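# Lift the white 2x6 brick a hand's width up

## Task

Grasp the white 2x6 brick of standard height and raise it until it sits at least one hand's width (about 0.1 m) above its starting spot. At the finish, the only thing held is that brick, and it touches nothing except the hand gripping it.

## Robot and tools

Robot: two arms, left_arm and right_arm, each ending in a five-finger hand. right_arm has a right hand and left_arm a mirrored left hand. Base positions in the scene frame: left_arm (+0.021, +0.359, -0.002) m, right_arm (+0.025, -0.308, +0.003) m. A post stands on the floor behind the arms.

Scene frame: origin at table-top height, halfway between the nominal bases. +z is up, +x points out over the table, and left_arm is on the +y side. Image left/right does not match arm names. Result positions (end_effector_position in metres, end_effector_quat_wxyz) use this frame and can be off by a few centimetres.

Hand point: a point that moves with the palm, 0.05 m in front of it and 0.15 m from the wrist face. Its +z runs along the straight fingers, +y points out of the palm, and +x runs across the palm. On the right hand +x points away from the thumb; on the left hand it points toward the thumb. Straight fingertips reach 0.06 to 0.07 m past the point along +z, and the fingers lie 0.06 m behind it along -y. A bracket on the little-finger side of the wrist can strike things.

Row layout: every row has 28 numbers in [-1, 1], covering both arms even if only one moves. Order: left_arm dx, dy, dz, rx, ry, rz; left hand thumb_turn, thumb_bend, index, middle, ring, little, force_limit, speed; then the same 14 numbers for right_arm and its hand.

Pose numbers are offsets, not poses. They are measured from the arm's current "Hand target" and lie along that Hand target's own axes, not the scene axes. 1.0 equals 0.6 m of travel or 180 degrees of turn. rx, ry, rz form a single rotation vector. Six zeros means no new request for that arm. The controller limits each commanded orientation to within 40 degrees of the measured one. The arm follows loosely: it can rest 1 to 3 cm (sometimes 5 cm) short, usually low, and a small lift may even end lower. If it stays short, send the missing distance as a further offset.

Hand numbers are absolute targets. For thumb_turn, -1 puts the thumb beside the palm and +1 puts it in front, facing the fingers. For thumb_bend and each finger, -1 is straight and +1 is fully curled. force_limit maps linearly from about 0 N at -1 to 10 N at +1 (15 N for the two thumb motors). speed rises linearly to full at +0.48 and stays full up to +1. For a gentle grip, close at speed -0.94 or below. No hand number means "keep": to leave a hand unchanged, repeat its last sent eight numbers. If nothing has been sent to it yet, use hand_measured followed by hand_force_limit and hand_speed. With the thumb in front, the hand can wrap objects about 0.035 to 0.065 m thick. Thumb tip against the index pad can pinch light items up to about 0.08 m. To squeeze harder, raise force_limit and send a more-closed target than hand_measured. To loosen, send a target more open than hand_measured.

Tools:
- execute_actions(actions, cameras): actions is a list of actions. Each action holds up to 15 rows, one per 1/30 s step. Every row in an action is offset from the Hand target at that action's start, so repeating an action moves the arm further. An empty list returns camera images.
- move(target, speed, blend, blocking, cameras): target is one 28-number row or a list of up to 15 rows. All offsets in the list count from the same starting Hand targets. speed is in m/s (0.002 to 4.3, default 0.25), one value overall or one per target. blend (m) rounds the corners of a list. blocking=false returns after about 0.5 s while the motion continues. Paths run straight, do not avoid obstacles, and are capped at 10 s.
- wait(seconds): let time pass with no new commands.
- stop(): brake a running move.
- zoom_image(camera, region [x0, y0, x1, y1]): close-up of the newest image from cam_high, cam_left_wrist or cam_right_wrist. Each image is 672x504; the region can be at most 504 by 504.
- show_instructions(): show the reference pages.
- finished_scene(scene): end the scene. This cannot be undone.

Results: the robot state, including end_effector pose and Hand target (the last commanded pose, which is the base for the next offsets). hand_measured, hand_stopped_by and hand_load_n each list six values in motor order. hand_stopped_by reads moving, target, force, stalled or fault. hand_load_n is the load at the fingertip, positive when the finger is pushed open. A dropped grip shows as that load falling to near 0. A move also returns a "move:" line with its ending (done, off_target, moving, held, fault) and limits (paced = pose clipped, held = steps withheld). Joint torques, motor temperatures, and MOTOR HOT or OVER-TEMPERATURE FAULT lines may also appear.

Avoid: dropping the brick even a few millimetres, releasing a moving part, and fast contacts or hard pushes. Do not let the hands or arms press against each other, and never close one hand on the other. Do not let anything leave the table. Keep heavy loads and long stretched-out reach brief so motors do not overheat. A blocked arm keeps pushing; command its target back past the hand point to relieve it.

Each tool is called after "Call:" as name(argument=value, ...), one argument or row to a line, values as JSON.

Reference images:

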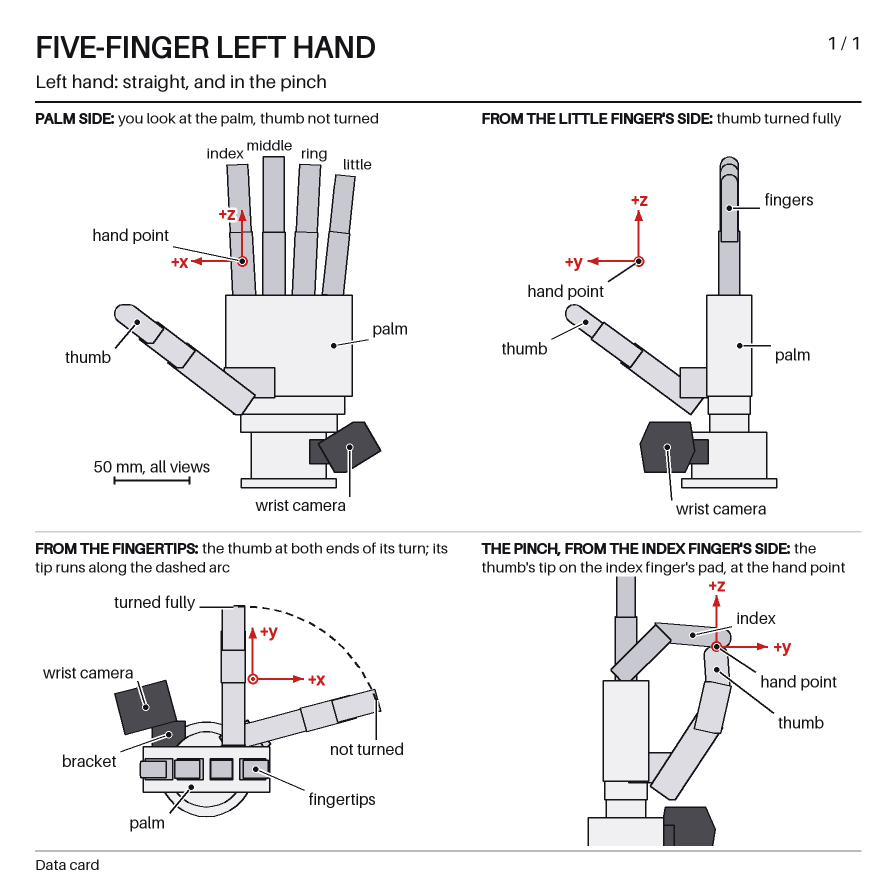

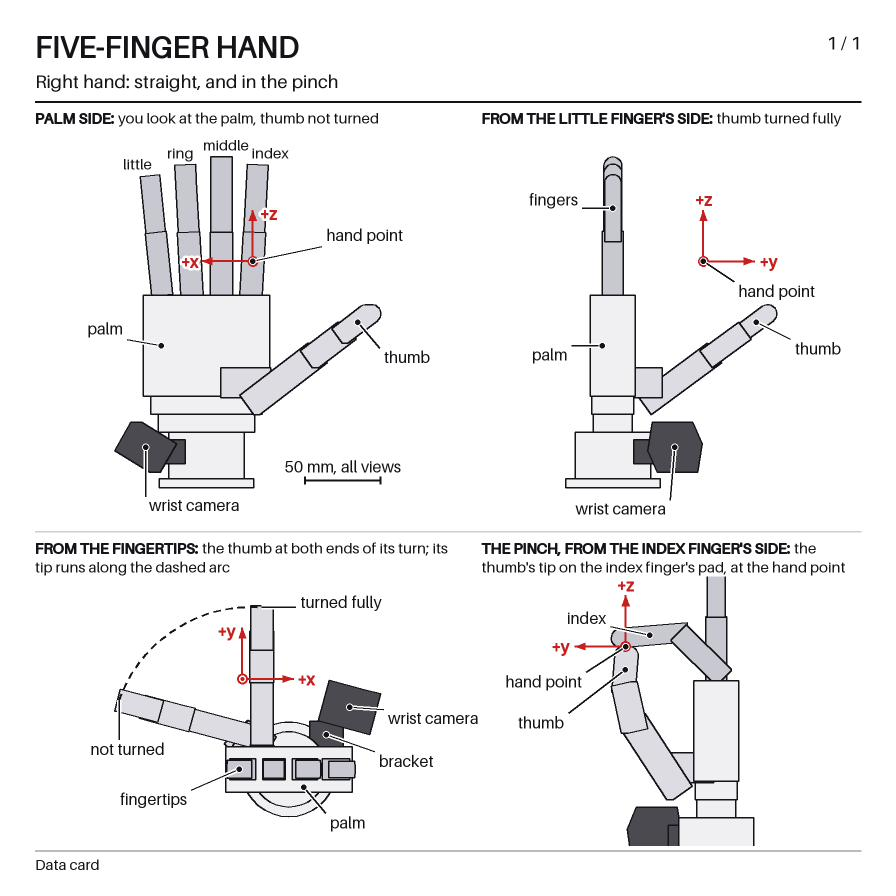

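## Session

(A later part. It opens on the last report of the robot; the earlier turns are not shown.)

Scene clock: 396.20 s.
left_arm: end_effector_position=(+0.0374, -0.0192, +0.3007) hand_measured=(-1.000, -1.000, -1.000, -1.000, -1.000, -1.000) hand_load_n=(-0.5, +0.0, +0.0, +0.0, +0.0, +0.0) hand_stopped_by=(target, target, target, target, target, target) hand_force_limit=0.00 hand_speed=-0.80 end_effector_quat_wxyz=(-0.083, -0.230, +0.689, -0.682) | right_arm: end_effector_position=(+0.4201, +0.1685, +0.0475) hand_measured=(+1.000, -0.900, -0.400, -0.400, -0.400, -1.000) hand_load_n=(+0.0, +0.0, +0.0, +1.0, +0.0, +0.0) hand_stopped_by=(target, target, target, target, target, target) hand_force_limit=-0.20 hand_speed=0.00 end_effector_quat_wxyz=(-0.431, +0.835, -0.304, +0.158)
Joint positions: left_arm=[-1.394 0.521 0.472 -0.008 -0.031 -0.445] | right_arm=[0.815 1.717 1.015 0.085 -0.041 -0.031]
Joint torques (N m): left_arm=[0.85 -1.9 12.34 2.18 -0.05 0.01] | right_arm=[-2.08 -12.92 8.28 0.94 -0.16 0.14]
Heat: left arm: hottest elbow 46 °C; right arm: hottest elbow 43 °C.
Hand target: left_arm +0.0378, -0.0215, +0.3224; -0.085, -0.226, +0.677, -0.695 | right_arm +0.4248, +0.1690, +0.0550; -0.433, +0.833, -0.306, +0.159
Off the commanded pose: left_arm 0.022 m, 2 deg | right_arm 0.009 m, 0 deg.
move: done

Call:
move(
  target=[0,0,0,0,0,0,-1,-1,-1,-1,-1,-1,0,-0.8,0,-0.0109,-0.0077,0,0,0,1,-0.9,-0.4,-0.4,-0.4,-1,-0.2,0],
  speed=0.04,
  cameras=["cam_right_wrist"],
)

Call:
zoom_image(
  camera="cam_right_wrist",
  region=[180, 0, 580, 400],
)

Scene clock: 401.00 s.
left_arm: end_effector_position=(+0.0374, -0.0192, +0.3007) hand_measured=(-1.000, -1.000, -1.000, -1.000, -1.000, -1.000) hand_load_n=(+0.0, +0.0, +0.0, +0.0, +0.0, +0.0) hand_stopped_by=(target, target, target, target, target, target) hand_force_limit=0.00 hand_speed=-0.80 end_effector_quat_wxyz=(-0.083, -0.230, +0.689, -0.682) | right_arm: end_effector_position=(+0.4171, +0.1654, +0.0484) hand_measured=(+1.000, -0.900, -0.400, -0.400, -0.400, -1.000) hand_load_n=(+0.5, +0.0, +0.0, +0.5, +0.0, +0.0) hand_stopped_by=(target, target, target, target, target, target) hand_force_limit=-0.20 hand_speed=0.00 end_effector_quat_wxyz=(-0.425, +0.838, -0.306, +0.155)
Joint positions: left_arm=[-1.394 0.521 0.472 -0.008 -0.031 -0.445] | right_arm=[0.815 1.708 1.015 0.061 -0.041 -0.031]
Joint torques (N m): left_arm=[0.85 -1.96 12.33 2.18 -0.05 0.01] | right_arm=[-2.26 -13.51 8.54 1.07 -0.17 0.09]
Heat: left arm: hottest elbow 46 °C; right arm: hottest elbow 42 °C.
Hand target: left_arm +0.0378, -0.0215, +0.3224; -0.085, -0.226, +0.677, -0.695 | right_arm +0.4248, +0.1690, +0.0628; -0.433, +0.833, -0.306, +0.159
Off the commanded pose: left_arm 0.022 m, 2 deg | right_arm 0.017 m, 1 deg.
move: off_target (right_arm)

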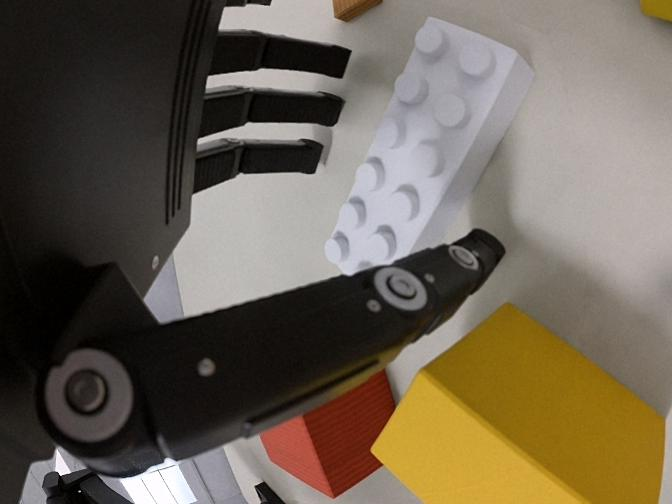

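Scaled by 1.260 from the camera's image (finer frame: 960x720).

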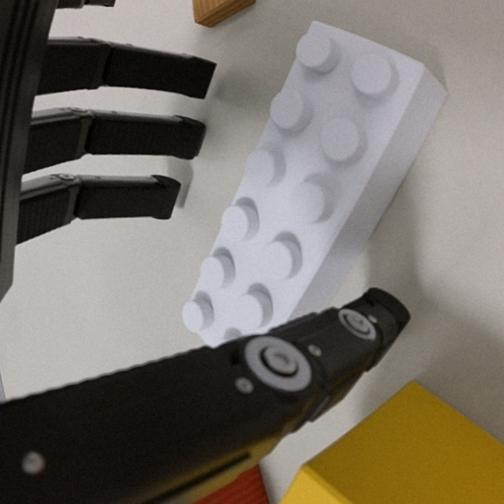

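Call:
move(
  target=[0,0,0,0,0,0,-1,-1,-1,-1,-1,-1,0,-0.8,0,0,0,0,0,0,1,-0.2,0.3,0.3,0.3,-1,-0.4,-0.92],
  cameras=["cam_high","cam_right_wrist"],
)

Call:
zoom_image(
  camera="cam_right_wrist",
  region=[180, 0, 580, 400],
)

Scene clock: 416.30 s.
left_arm: end_effector_position=(+0.0374, -0.0192, +0.3007) hand_measured=(-1.000, -1.000, -1.000, -1.000, -1.000, -1.000) hand_load_n=(-0.5, +0.0, +0.0, +0.0, +0.0, +0.0) hand_stopped_by=(target, target, target, target, target, target) hand_force_limit=0.00 hand_speed=-0.80 end_effector_quat_wxyz=(-0.083, -0.230, +0.689, -0.682) | right_arm: end_effector_position=(+0.4168, +0.1650, +0.0492) hand_measured=(+1.000, -0.634, +0.152, +0.108, +0.190, -1.000) hand_load_n=(+0.5, +7.5, +3.0, +1.0, +3.0, +0.0) hand_stopped_by=(target, force, force, force, force, target) hand_force_limit=-0.40 hand_speed=-0.92 end_effector_quat_wxyz=(-0.424, +0.838, -0.306, +0.155)
Joint positions: left_arm=[-1.394 0.521 0.472 -0.008 -0.031 -0.445] | right_arm=[0.815 1.706 1.015 0.057 -0.041 -0.031]
Joint torques (N m): left_arm=[0.91 -2.02 12.36 2.19 -0.05 0.02] | right_arm=[-1.96 -13.68 8.65 1.28 -0.19 0.15]
Heat: left arm: hottest elbow 46 °C; right arm: hottest elbow 43 °C.
Hand target: left_arm +0.0378, -0.0215, +0.3224; -0.085, -0.226, +0.677, -0.695 | right_arm +0.4248, +0.1690, +0.0628; -0.433, +0.833, -0.306, +0.159
Off the commanded pose: left_arm 0.022 m, 2 deg | right_arm 0.016 m, 1 deg.
move: done

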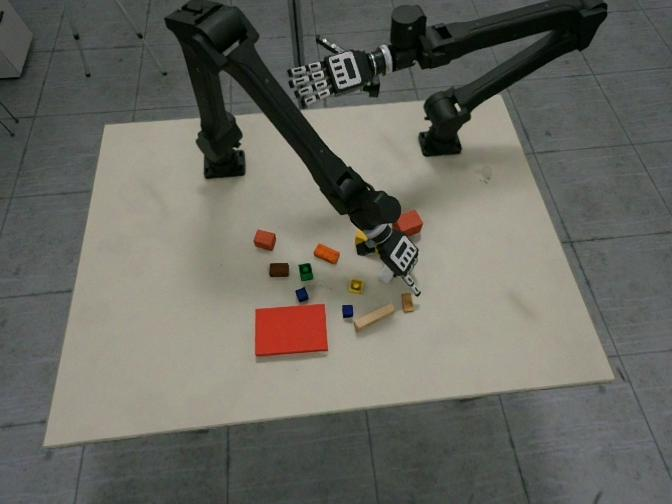

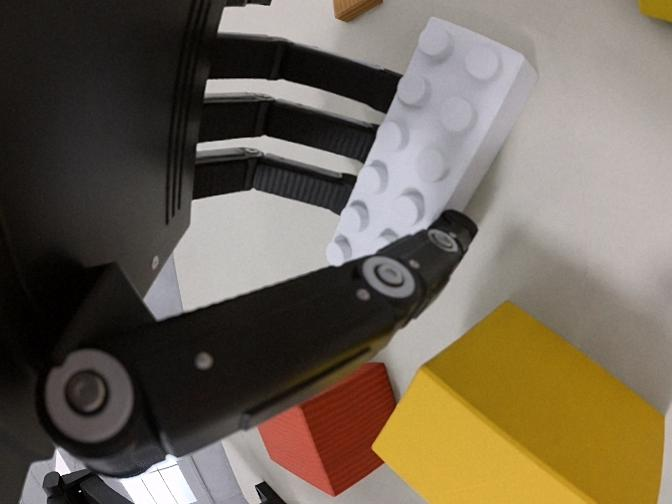

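Scaled by 1.260 from the camera's image (finer frame: 960x720).

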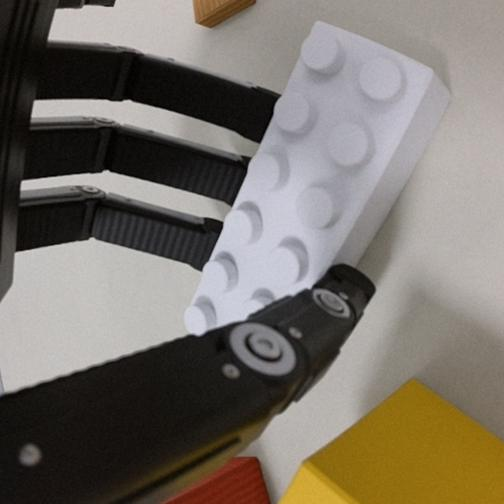

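Call:
move(
  target=[0,0,0,0,0,0,-1,-1,-1,-1,-1,-1,0,-0.8,0,-0.0819,-0.0574,0,0,0,1,-0.2,0.3,0.3,0.3,-1,-0.4,-0.92],
  speed=0.05,
  cameras=["cam_high","cam_right_wrist"],
)

Call:
zoom_image(
  camera="cam_high",
  region=[350, 200, 450, 320],
)

Scene clock: 424.07 s.
left_arm: end_effector_position=(+0.0374, -0.0192, +0.3007) hand_measured=(-1.000, -1.000, -1.000, -1.000, -1.000, -1.000) hand_load_n=(+0.0, +0.0, +0.0, +0.0, +0.0, +0.0) hand_stopped_by=(target, target, target, target, target, target) hand_force_limit=0.00 hand_speed=-0.80 end_effector_quat_wxyz=(-0.083, -0.230, +0.689, -0.682) | right_arm: end_effector_position=(+0.4119, +0.1598, +0.0971) hand_measured=(+1.000, -0.634, +0.152, +0.108, +0.190, -1.000) hand_load_n=(+0.5, +7.5, +3.0, +0.5, +3.0, +0.0) hand_stopped_by=(target, force, force, force, force, target) hand_force_limit=-0.40 hand_speed=-0.92 end_effector_quat_wxyz=(-0.415, +0.843, -0.308, +0.151)
Joint positions: left_arm=[-1.394 0.521 0.472 -0.008 -0.031 -0.445] | right_arm=[0.815 1.616 1.063 -0.103 -0.041 -0.031]
Joint torques (N m): left_arm=[0.85 -1.96 12.33 2.18 -0.04 0.01] | right_arm=[-2.08 -12.63 10.52 1.14 -0.14 0.14]
Heat: left arm: hottest elbow 46 °C; right arm: hottest elbow 43 °C.
Hand target: left_arm +0.0378, -0.0215, +0.3224; -0.085, -0.226, +0.677, -0.695 | right_arm +0.4249, +0.1691, +0.1229; -0.433, +0.833, -0.306, +0.159
Off the commanded pose: left_arm 0.022 m, 2 deg | right_arm 0.030 m, 2 deg.
move: off_target (right_arm)

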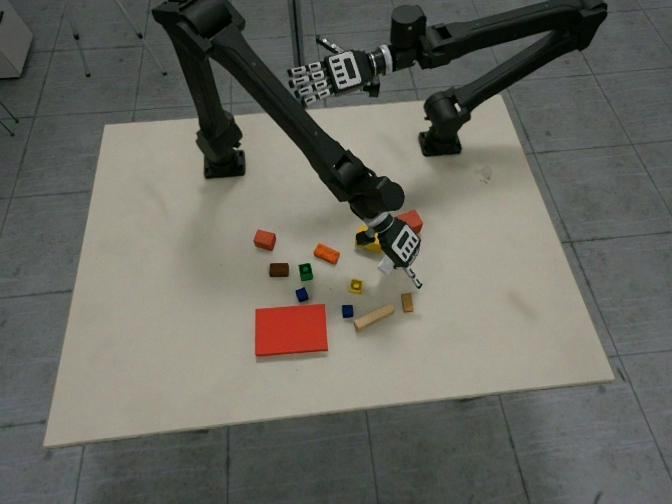

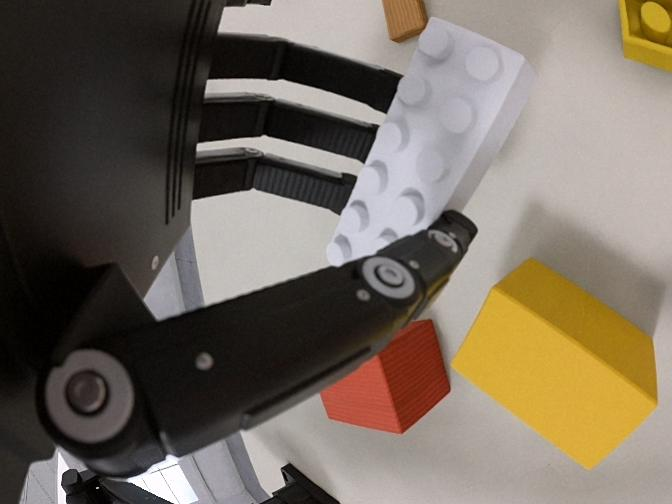

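Scaled by 4.200 from the camera's image (finer frame: 960x720).

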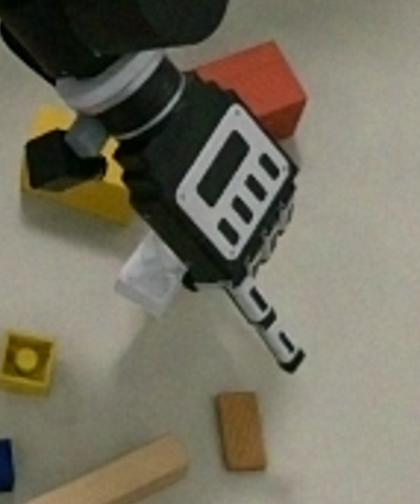

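Call:
move(
  target=[0,0,0,0,0,0,-1,-1,-1,-1,-1,-1,0,-0.8,0,-0.15,-0.105,0,0,0,1,-0.2,0.3,0.3,0.3,-1,-0.4,-0.92],
  speed=0.1,
  cameras=["cam_high","cam_right_wrist"],
)

Scene clock: 428.77 s.
left_arm: end_effector_position=(+0.0374, -0.0192, +0.3007) hand_measured=(-1.000, -1.000, -1.000, -1.000, -1.000, -1.000) hand_load_n=(-0.5, +0.0, +0.0, +0.0, -0.5, +0.0) hand_stopped_by=(target, target, target, target, target, target) hand_force_limit=0.00 hand_speed=-0.80 end_effector_quat_wxyz=(-0.083, -0.230, +0.689, -0.682) | right_arm: end_effector_position=(+0.4153, +0.1634, +0.2069) hand_measured=(+1.000, -0.634, +0.152, +0.108, +0.190, -1.000) hand_load_n=(+1.0, +7.5, +2.5, +0.5, +3.0, -0.5) hand_stopped_by=(target, force, force, force, force, target) hand_force_limit=-0.40 hand_speed=-0.92 end_effector_quat_wxyz=(-0.416, +0.842, -0.307, +0.152)
Joint positions: left_arm=[-1.394 0.521 0.472 -0.008 -0.031 -0.445] | right_arm=[0.815 1.511 1.252 -0.393 -0.041 -0.031]
Joint torques (N m): left_arm=[0.91 -1.96 12.34 2.19 -0.05 0.01] | right_arm=[-1.61 -12.57 11.81 1.18 -0.15 0.13]
Motor temperatures (°C): left_arm=[35 33 46 31 32 32] | right_arm=[33 35 44 33 31 30]
Heat: left arm: hottest elbow 46 °C; right arm: hottest elbow 44 °C.
Hand target: left_arm +0.0378, -0.0215, +0.3224; -0.085, -0.226, +0.677, -0.695 | right_arm +0.4251, +0.1692, +0.2329; -0.433, +0.833, -0.306, +0.159
Off the commanded pose: left_arm 0.022 m, 2 deg | right_arm 0.028 m, 2 deg.
move: off_target (right_arm)

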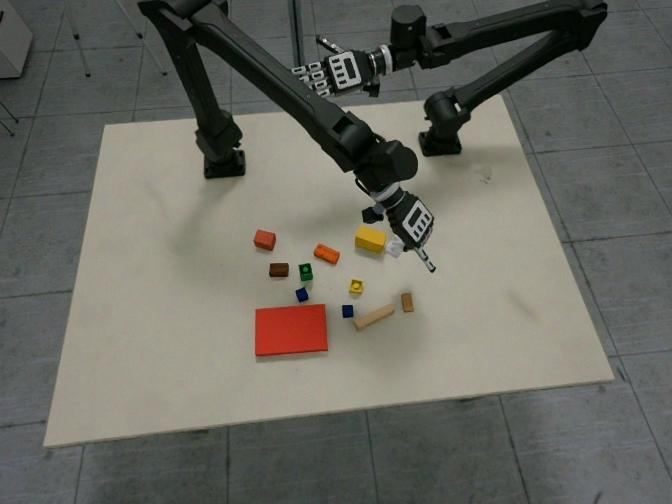

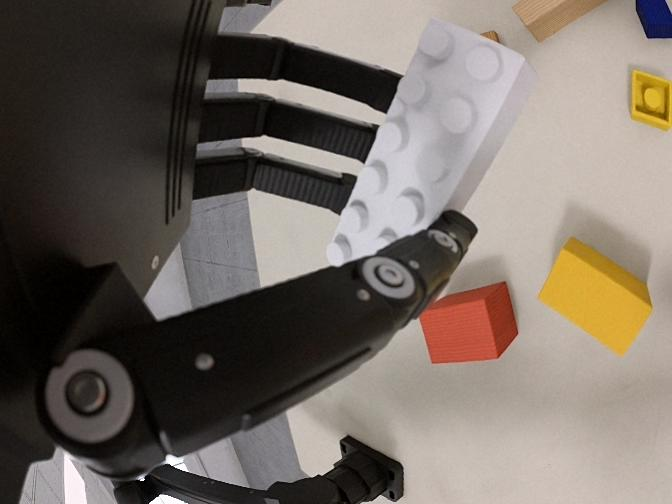

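Call:
finished_scene(
)

The scene is finished: the task was done.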